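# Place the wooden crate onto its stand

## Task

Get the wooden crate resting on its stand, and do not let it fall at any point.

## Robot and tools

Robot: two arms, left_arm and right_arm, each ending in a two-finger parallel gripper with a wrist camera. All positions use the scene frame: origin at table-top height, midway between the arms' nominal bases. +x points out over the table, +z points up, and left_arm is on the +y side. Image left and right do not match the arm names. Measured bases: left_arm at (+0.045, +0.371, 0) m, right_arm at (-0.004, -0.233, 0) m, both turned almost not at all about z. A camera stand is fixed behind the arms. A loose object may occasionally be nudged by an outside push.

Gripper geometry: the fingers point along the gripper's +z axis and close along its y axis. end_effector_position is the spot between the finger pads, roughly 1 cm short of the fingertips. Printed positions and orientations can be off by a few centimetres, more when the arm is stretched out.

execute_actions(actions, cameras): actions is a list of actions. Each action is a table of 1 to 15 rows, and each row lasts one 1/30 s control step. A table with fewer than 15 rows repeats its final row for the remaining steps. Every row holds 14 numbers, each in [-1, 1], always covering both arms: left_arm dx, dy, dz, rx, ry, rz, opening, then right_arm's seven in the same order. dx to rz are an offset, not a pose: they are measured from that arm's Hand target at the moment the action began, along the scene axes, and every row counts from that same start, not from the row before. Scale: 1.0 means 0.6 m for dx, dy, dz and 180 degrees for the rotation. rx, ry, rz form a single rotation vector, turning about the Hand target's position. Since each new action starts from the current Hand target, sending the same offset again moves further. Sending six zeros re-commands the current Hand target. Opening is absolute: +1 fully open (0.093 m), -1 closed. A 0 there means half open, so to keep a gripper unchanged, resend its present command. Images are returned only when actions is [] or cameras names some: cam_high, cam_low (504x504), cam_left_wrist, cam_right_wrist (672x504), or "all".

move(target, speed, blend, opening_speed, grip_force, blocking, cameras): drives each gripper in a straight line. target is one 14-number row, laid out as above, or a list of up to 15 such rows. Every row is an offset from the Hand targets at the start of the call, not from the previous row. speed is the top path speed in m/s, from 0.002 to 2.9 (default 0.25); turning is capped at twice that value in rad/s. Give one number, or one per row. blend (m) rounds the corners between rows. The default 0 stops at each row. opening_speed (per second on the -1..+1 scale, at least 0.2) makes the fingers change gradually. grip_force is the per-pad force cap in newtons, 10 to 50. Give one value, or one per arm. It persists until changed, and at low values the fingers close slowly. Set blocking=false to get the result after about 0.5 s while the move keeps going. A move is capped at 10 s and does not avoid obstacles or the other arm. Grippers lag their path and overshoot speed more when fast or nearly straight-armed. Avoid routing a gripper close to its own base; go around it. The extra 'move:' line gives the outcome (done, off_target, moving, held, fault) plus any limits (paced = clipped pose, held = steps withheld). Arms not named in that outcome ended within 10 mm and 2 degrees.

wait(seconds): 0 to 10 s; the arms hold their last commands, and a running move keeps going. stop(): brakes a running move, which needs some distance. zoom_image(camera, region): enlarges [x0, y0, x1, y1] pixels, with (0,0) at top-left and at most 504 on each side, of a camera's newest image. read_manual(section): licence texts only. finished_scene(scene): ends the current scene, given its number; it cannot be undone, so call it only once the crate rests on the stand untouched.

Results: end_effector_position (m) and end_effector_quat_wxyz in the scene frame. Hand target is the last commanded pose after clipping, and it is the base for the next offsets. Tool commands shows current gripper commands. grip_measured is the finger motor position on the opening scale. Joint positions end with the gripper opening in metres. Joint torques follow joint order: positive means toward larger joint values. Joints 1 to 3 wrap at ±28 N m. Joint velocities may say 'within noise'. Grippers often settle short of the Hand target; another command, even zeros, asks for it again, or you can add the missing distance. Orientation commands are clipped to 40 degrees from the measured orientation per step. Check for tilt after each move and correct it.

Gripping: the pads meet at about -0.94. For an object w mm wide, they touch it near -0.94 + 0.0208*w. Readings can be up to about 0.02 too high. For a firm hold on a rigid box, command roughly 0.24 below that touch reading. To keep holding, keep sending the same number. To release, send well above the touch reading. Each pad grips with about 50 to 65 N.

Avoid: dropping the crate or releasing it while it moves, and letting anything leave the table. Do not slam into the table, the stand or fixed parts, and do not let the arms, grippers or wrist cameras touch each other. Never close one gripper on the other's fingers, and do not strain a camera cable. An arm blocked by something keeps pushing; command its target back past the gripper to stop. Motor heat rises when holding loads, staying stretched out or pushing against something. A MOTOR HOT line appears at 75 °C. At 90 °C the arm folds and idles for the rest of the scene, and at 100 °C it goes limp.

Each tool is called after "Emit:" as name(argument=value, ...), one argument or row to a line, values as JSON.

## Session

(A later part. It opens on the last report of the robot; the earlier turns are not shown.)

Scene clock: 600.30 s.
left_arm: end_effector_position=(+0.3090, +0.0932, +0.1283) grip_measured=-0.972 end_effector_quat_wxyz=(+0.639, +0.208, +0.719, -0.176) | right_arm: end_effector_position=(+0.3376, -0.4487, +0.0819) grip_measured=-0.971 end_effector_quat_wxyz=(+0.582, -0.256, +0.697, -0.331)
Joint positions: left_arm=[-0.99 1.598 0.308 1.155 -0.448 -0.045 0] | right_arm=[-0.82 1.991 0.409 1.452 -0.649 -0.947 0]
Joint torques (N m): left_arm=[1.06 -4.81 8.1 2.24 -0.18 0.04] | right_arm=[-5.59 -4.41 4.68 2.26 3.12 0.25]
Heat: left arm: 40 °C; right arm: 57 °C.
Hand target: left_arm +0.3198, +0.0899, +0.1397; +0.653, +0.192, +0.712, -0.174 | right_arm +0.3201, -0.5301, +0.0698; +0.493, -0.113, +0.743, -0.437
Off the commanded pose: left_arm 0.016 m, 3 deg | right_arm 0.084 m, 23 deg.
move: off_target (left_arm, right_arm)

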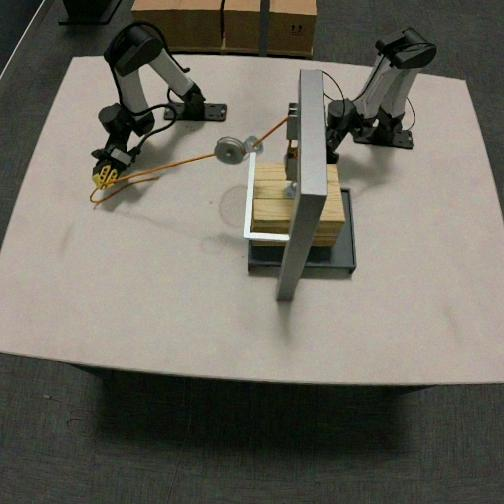

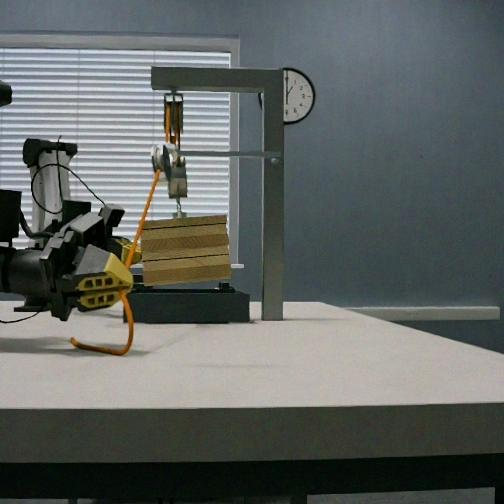

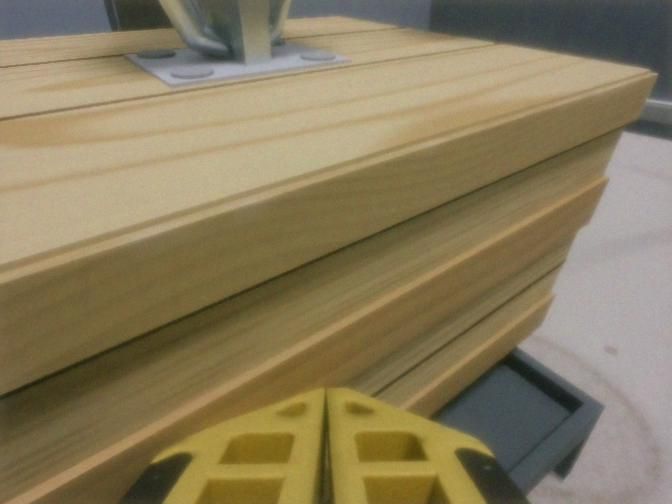

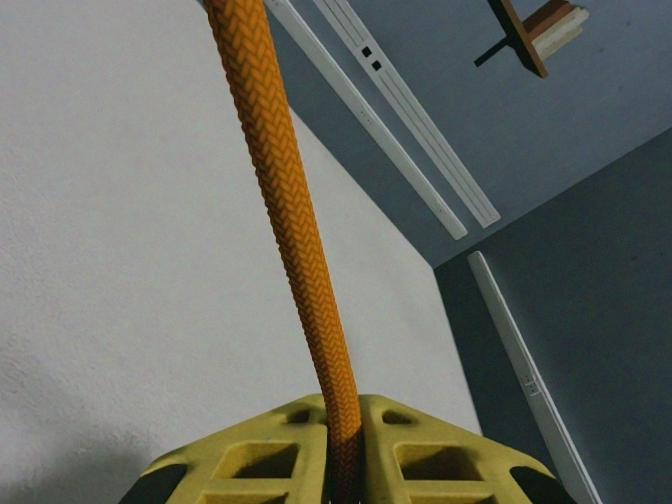

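Emit:
move(
  target=[0, 0.042, 0, 0, 0, 0, -1.0, 0, 0, 0, 0, 0, 0, -1.0],
  speed=0.1,
  cameras=["all"],
)

Emit:
zoom_image(
  camera="cam_high",
  region=[235, 130, 385, 300],
)

Emit:
zoom_image(
  camera="cam_low",
  region=[100, 200, 270, 340],
)

Scene clock: 615.20 s.
left_arm: end_effector_position=(+0.3157, +0.1094, +0.1299) grip_measured=-0.972 end_effector_quat_wxyz=(+0.640, +0.203, +0.720, -0.178) | right_arm: end_effector_position=(+0.3376, -0.4488, +0.0819) grip_measured=-0.971 end_effector_quat_wxyz=(+0.582, -0.256, +0.697, -0.331)
Joint positions: left_arm=[-0.926 1.559 0.273 1.157 -0.389 -0.045 0] | right_arm=[-0.82 1.991 0.409 1.452 -0.648 -0.947 0]
Joint torques (N m): left_arm=[1.11 -7.47 4.94 2.31 -0.13 0.11] | right_arm=[-5.7 -4.62 5.01 2.2 3.12 0.24]
Heat: left arm: 42 °C; right arm: 60 °C.
Hand target: left_arm +0.3199, +0.1151, +0.1398; +0.653, +0.192, +0.712, -0.174 | right_arm +0.3200, -0.5301, +0.0698; +0.493, -0.113, +0.743, -0.437
Off the commanded pose: left_arm 0.012 m, 2 deg | right_arm 0.084 m, 23 deg.
move: off_target (left_arm, right_arm)

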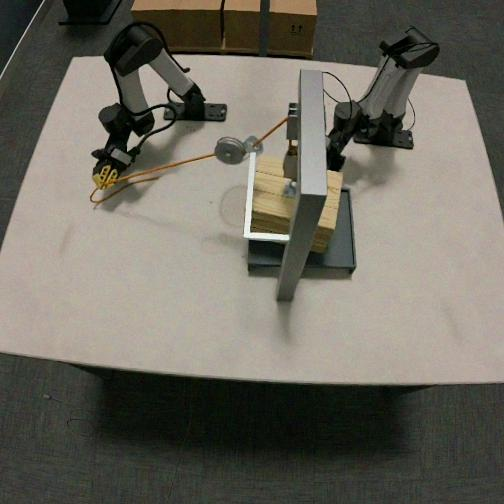

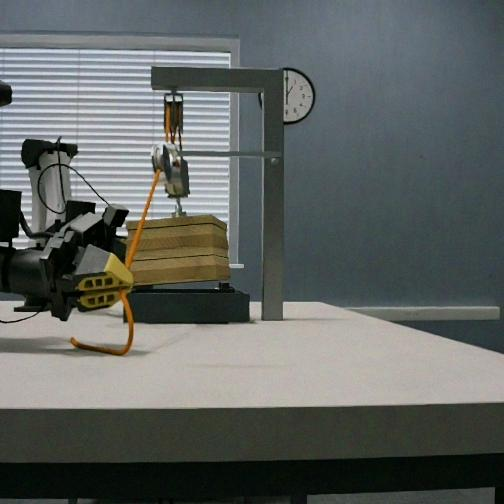

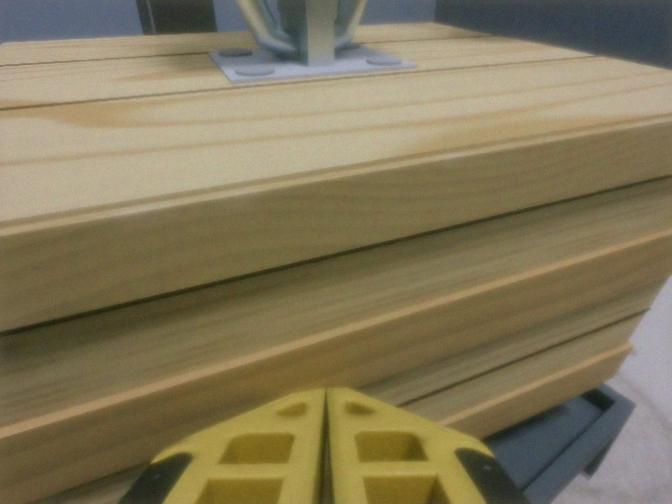

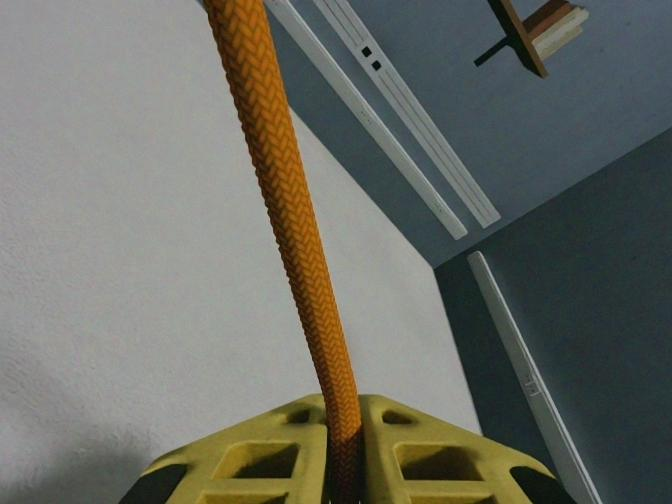

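Scaled by 2.965.

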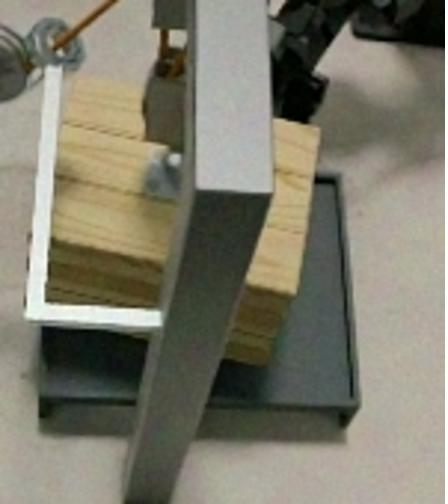

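Scaled by 2.965.

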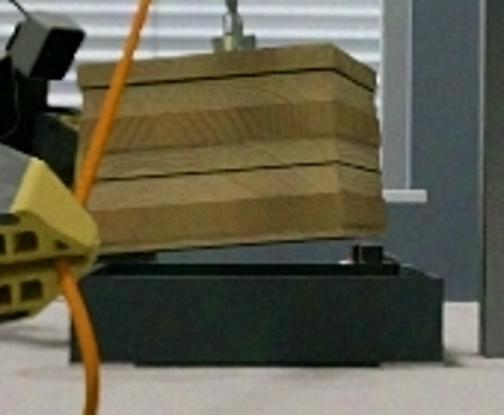

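Emit:
move(
  target=[
    [-0.083, 0.008, 0, 0, 0, 0, -1.0, 0, 0, 0, 0, 0, 0, -1.0],
    [-0.117, 0.292, -0.067, 0, 0, -0.1667, -1.0, 0, 0, 0, 0, 0, 0, -1.0],
    [0.117, 0.292, -0.153, 0, 0, -0.1667, -1.0, 0, 0, 0, 0, 0, 0, -1.0],
    [0.13, 0.178, -0.153, 0, 0, -0.1667, -1.0, 0, 0, 0, 0, 0, 0, -1.0],
    [0.108, 0.292, -0.141, 0, 0, -0.1667, -1.0, 0, 0, 0, 0, 0, 0, -1.0],
  ],
  speed=[0.12, 0.35, 0.3, 0.1, 0.2],
  blend=[0.01, 0.03, 0.01, 0, 0],
  cameras=["all"],
)

Emit:
zoom_image(
  camera="cam_high",
  region=[235, 130, 385, 300],
)

Emit:
zoom_image(
  camera="cam_low",
  region=[100, 200, 270, 340],
)

Scene clock: 634.47 s.
left_arm: end_effector_position=(+0.3858, +0.2909, +0.0487) grip_measured=-0.972 end_effector_quat_wxyz=(+0.581, +0.360, +0.645, -0.341) | right_arm: end_effector_position=(+0.3375, -0.4488, +0.0819) grip_measured=-0.971 end_effector_quat_wxyz=(+0.582, -0.255, +0.697, -0.331)
Joint positions: left_arm=[0.259 2.132 0.454 1.361 1.274 0.282 0] | right_arm=[-0.82 1.991 0.409 1.452 -0.648 -0.947 0]
Joint torques (N m): left_arm=[0.03 -11.03 2.11 1.49 0.31 0.15] | right_arm=[-5.64 -4.51 4.89 2.22 3.14 0.28]
Heat: left arm: 40 °C; right arm: 61 °C.
Hand target: left_arm +0.3847, +0.2904, +0.0552; +0.585, +0.369, +0.638, -0.337 | right_arm +0.3200, -0.5301, +0.0698; +0.493, -0.113, +0.743, -0.437
Off the commanded pose: left_arm 0.007 m, 1 deg | right_arm 0.084 m, 23 deg.
move: off_target (right_arm); limits=paced

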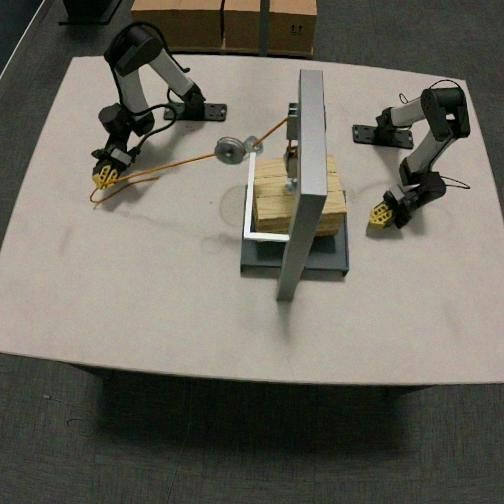

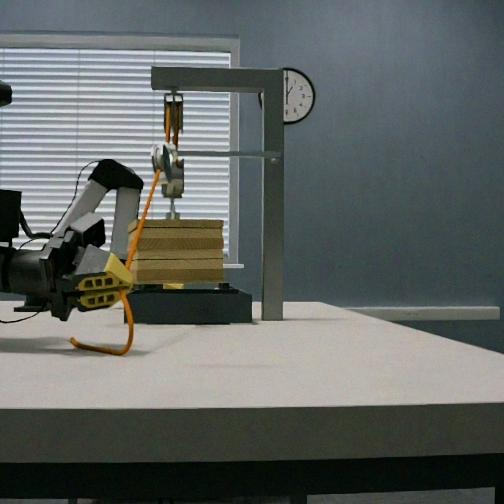

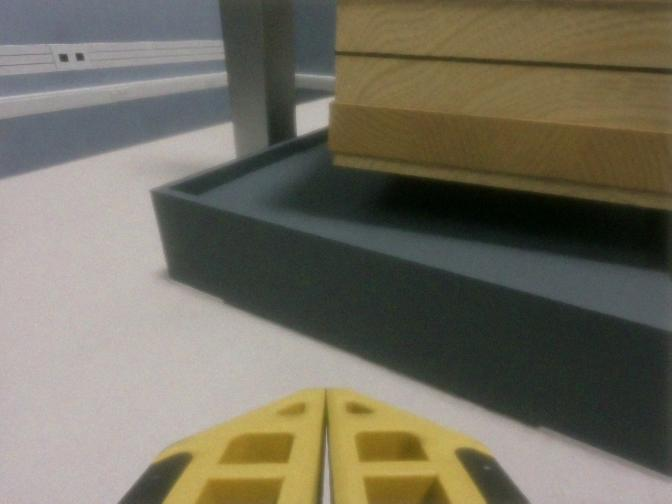

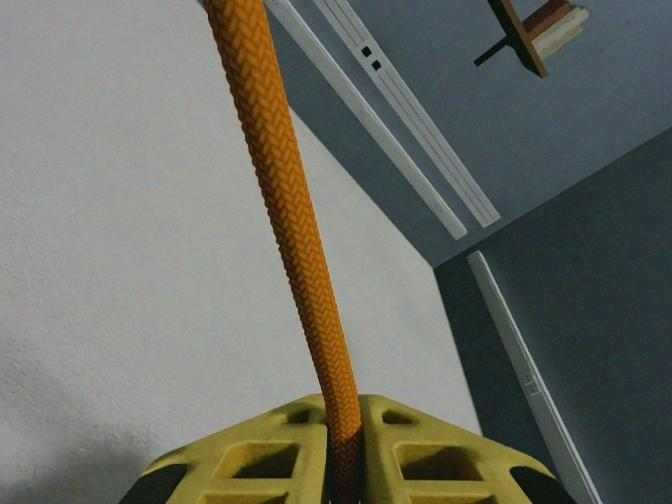

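Scaled by 2.965.

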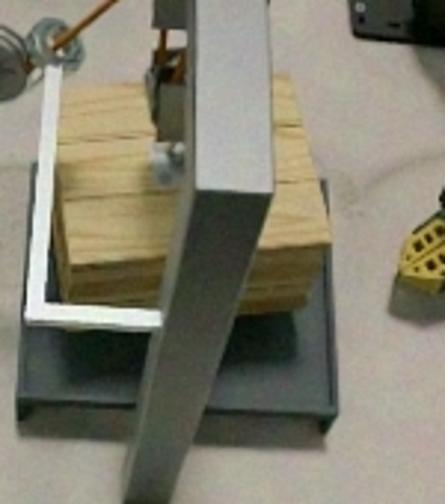

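Scaled by 2.965.

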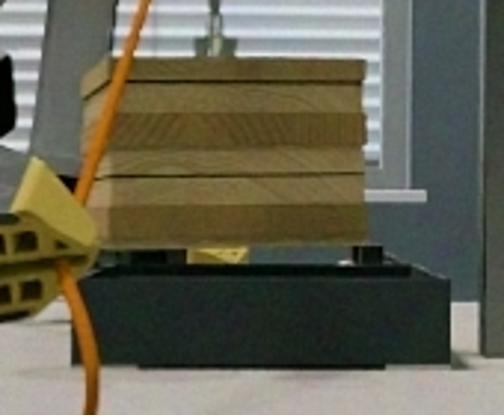

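Emit:
move(
  target=[
    [-0.2245, -0.033, 0.108, 0, 0, 0.0833, -1.0, 0, 0, 0, 0, 0, 0, -1.0],
    [-0.2045, -0.334, 0.141, 0, 0, 0.1667, -1.0, 0, 0, 0, 0, 0, 0, -1.0],
    [-0.108, -0.334, 0.141, 0, 0, 0.1667, -1.0, 0, 0, 0, 0, 0, 0, -1.0],
  ],
  speed=[0.3, 0.3, 0.1],
  blend=[0.03, 0, 0],
  cameras=["cam_high", "cam_low", "cam_left_wrist"],
)

Emit:
zoom_image(
  camera="cam_high",
  region=[235, 130, 385, 300],
)

Emit:
zoom_image(
  camera="cam_low",
  region=[100, 200, 270, 340],
)

Scene clock: 646.47 s.
left_arm: end_effector_position=(+0.3118, +0.0961, +0.1283) grip_measured=-0.972 end_effector_quat_wxyz=(+0.639, +0.200, +0.722, -0.172) | right_arm: end_effector_position=(+0.3375, -0.4488, +0.0819) grip_measured=-0.971 end_effector_quat_wxyz=(+0.582, -0.255, +0.697, -0.331)
Joint positions: left_arm=[-0.983 1.596 0.311 1.147 -0.459 -0.054 0] | right_arm=[-0.82 1.991 0.409 1.452 -0.648 -0.947 0]
Joint torques (N m): left_arm=[0.61 -4.66 7.99 2.3 -0.08 0.13] | right_arm=[-5.22 -4.62 5.03 2.23 3.16 0.31]
Heat: left arm: 41 °C; right arm: 62 °C.
Hand target: left_arm +0.3199, +0.0900, +0.1399; +0.653, +0.191, +0.712, -0.174 | right_arm +0.3200, -0.5301, +0.0698; +0.493, -0.113, +0.743, -0.437
Off the commanded pose: left_arm 0.015 m, 2 deg | right_arm 0.084 m, 23 deg.
move: off_target (left_arm, right_arm); limits=paced
Images, in order (width x height): cam_high 504x504, cam_low 504x504, cam_left_wrist 672x504.

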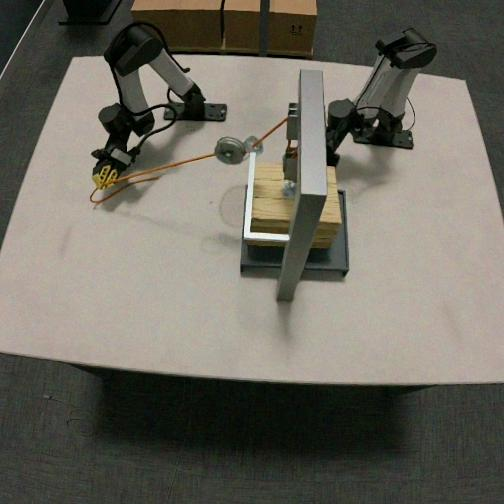

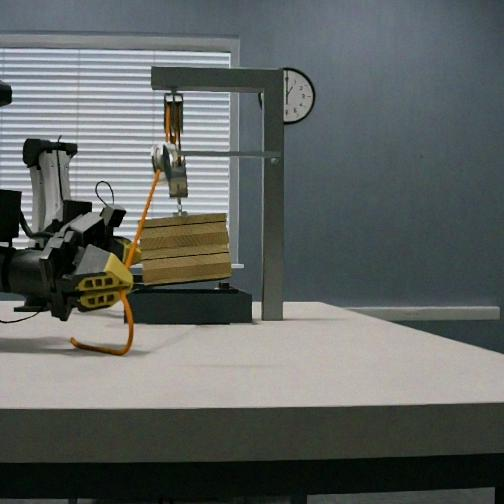

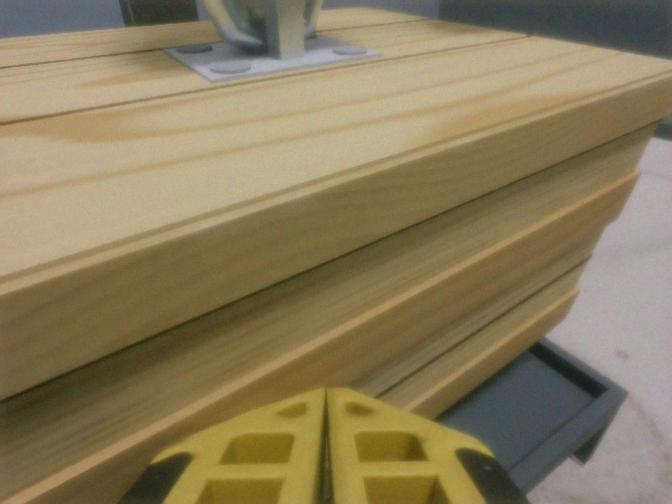

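Scaled by 2.965.

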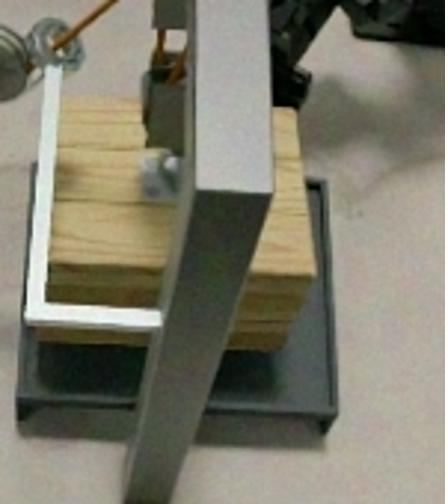

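Scaled by 2.965.

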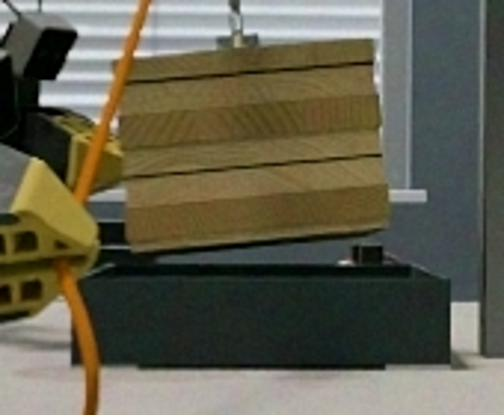

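Emit:
move(
  target=[0, 0, -0.025, 0, 0, 0, -1.0, 0, 0.283, 0.058, 0, 0, 0, -1.0],
  speed=0.09,
  cameras=["cam_high", "cam_low", "cam_left_wrist"],
)

Emit:
zoom_image(
  camera="cam_high",
  region=[235, 130, 385, 300],
)

Emit:
zoom_image(
  camera="cam_low",
  region=[100, 200, 270, 340],
)

Scene clock: 656.47 s.
left_arm: end_effector_position=(+0.3128, +0.0927, +0.1109) grip_measured=-0.972 end_effector_quat_wxyz=(+0.632, +0.207, +0.727, -0.169) | right_arm: end_effector_position=(+0.3350, -0.3369, +0.1254) grip_measured=-0.971 end_effector_quat_wxyz=(+0.550, -0.153, +0.707, -0.418)
Joint positions: left_arm=[-0.983 1.688 0.311 1.217 -0.452 -0.054 0] | right_arm=[-0.178 1.639 0.141 1.448 0.26 -0.85 0]
Joint torques (N m): left_arm=[0.51 -5.18 6.26 2.67 -0.14 0.13] | right_arm=[-1.28 -3.88 2.56 1.65 1.21 0.14]
Heat: left arm: 41 °C; right arm: 60 °C.
Hand target: left_arm +0.3199, +0.0900, +0.1249; +0.653, +0.191, +0.712, -0.174 | right_arm +0.3200, -0.3604, +0.1046; +0.493, -0.113, +0.744, -0.437
Off the commanded pose: left_arm 0.016 m, 3 deg | right_arm 0.035 m, 9 deg.
move: off_target (left_arm, right_arm)
Images, in order (width x height): cam_high 504x504, cam_low 504x504, cam_left_wrist 672x504.

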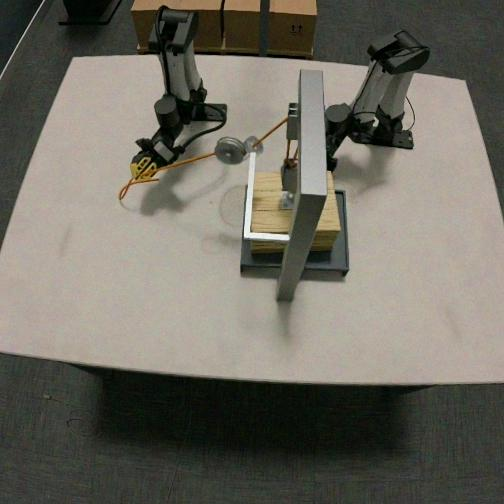

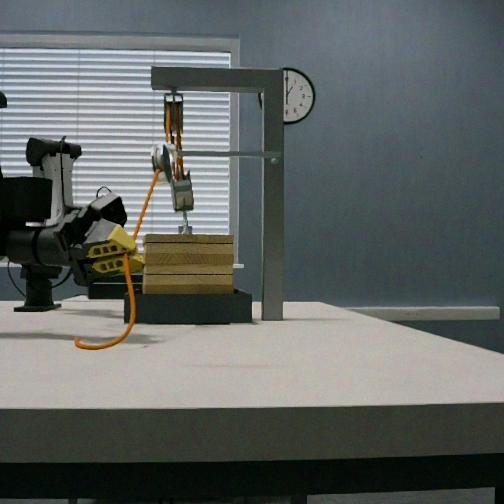

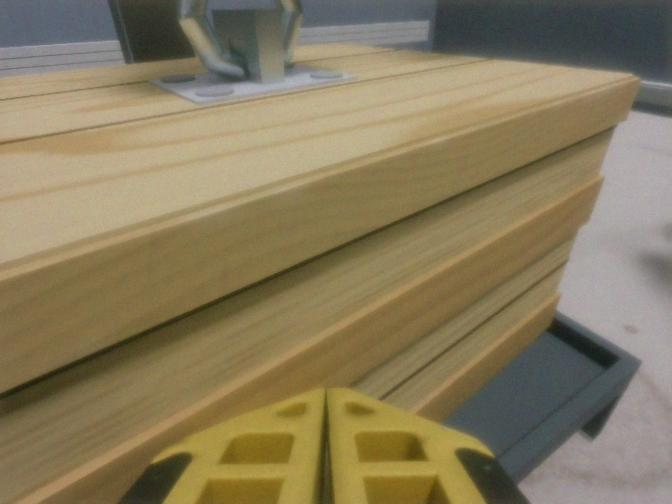

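Scaled by 2.965.

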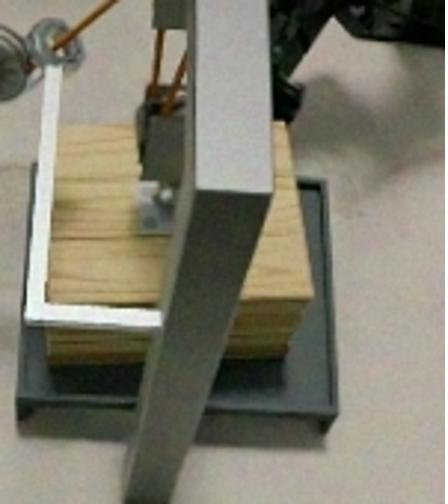

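Scaled by 2.965.

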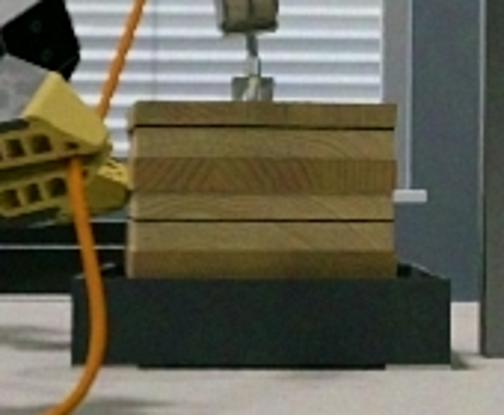

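Emit:
move(
  target=[
    [-0.083, 0, 0.02, 0, 0, 0, -1.0, 0.008, 0.23, -0.07, 0, 0, 0, -1.0],
    [-0.083, 0.1, 0.1, 0, 0, 0, -1.0, 0.008, 0.23, -0.07, 0, 0, 0, 0.3],
    [-0.083, 0.2, 0.15, 0, 0, 0, -1.0, -0.13, 0.2, 0.0, 0, 0, 0, 0.3],
  ],
  speed=[0.1, 0.12, 0.15],
  opening_speed=1.0,
  cameras=["all"],
)

Emit:
zoom_image(
  camera="cam_high",
  region=[190, 110, 390, 300],
)

Emit:
zoom_image(
  camera="cam_low",
  region=[60, 180, 270, 350],
)

Scene clock: 674.53 s.
left_arm: end_effector_position=(+0.2695, +0.2103, +0.2012) grip_measured=-0.972 end_effector_quat_wxyz=(+0.645, +0.190, +0.720, -0.173) | right_arm: end_effector_position=(+0.2430, -0.2428, +0.1067) grip_measured=+0.297 end_effector_quat_wxyz=(+0.488, -0.109, +0.741, -0.447)
Joint positions: left_arm=[-0.761 0.477 0.208 0.157 -0.252 -0.032 0] | right_arm=[0.653 1.172 0.001 0.795 1.227 -0.534 0.059]
Joint torques (N m): left_arm=[0.46 -0.2 10.63 2.01 0.1 0.15] | right_arm=[1.21 -2.21 4.92 1.77 0.19 0.18]
Heat: left arm: 42 °C; right arm: 53 °C.
Hand target: left_arm +0.2701, +0.2100, +0.2148; +0.652, +0.191, +0.712, -0.174 | right_arm +0.2420, -0.2403, +0.1046; +0.493, -0.113, +0.744, -0.437
Off the commanded pose: left_arm 0.014 m, 1 deg | right_arm 0.003 m, 1 deg.
joint sent to its limit (right arm) — joint 3 (elbow), lower limit, where the elbow is as bent as it goes. The joint targets still meet the commanded pose.
move: off_target (left_arm)

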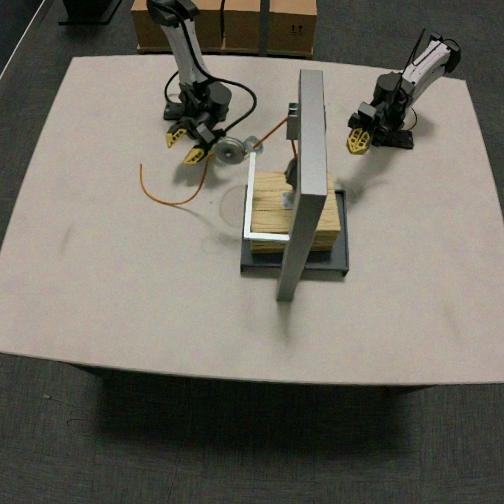

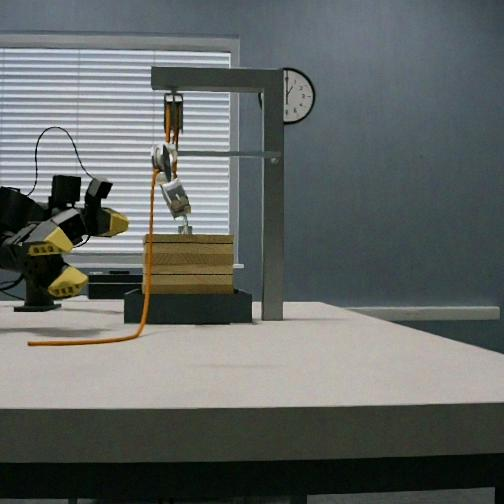

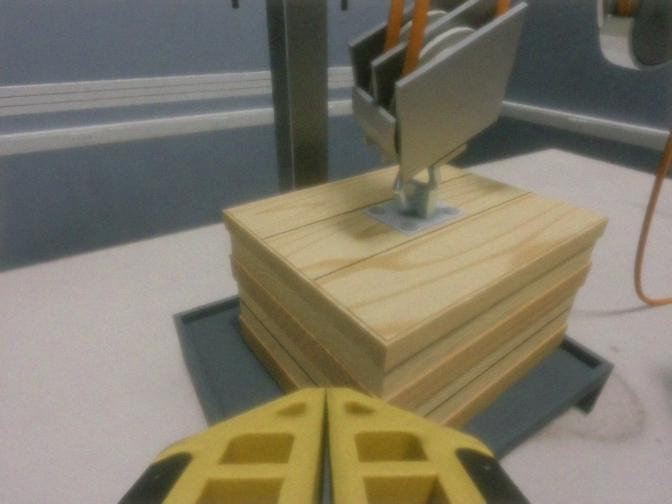

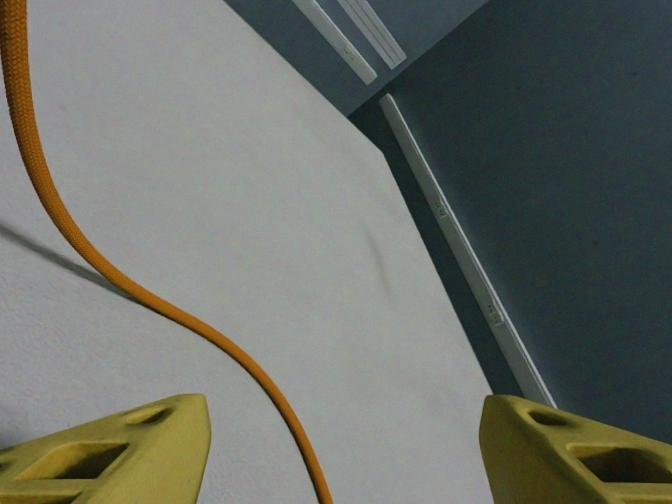

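Scaled by 2.520.

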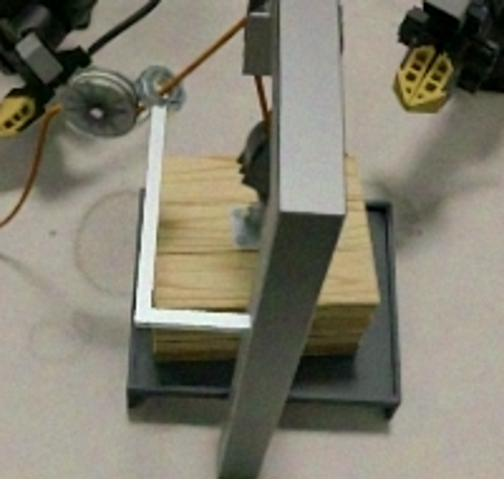

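Scaled by 2.400.

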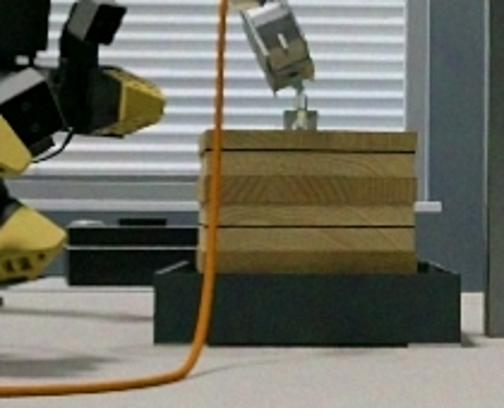

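Emit:
finished_scene(
  scene=1,
)

The scene is finished: the task was done.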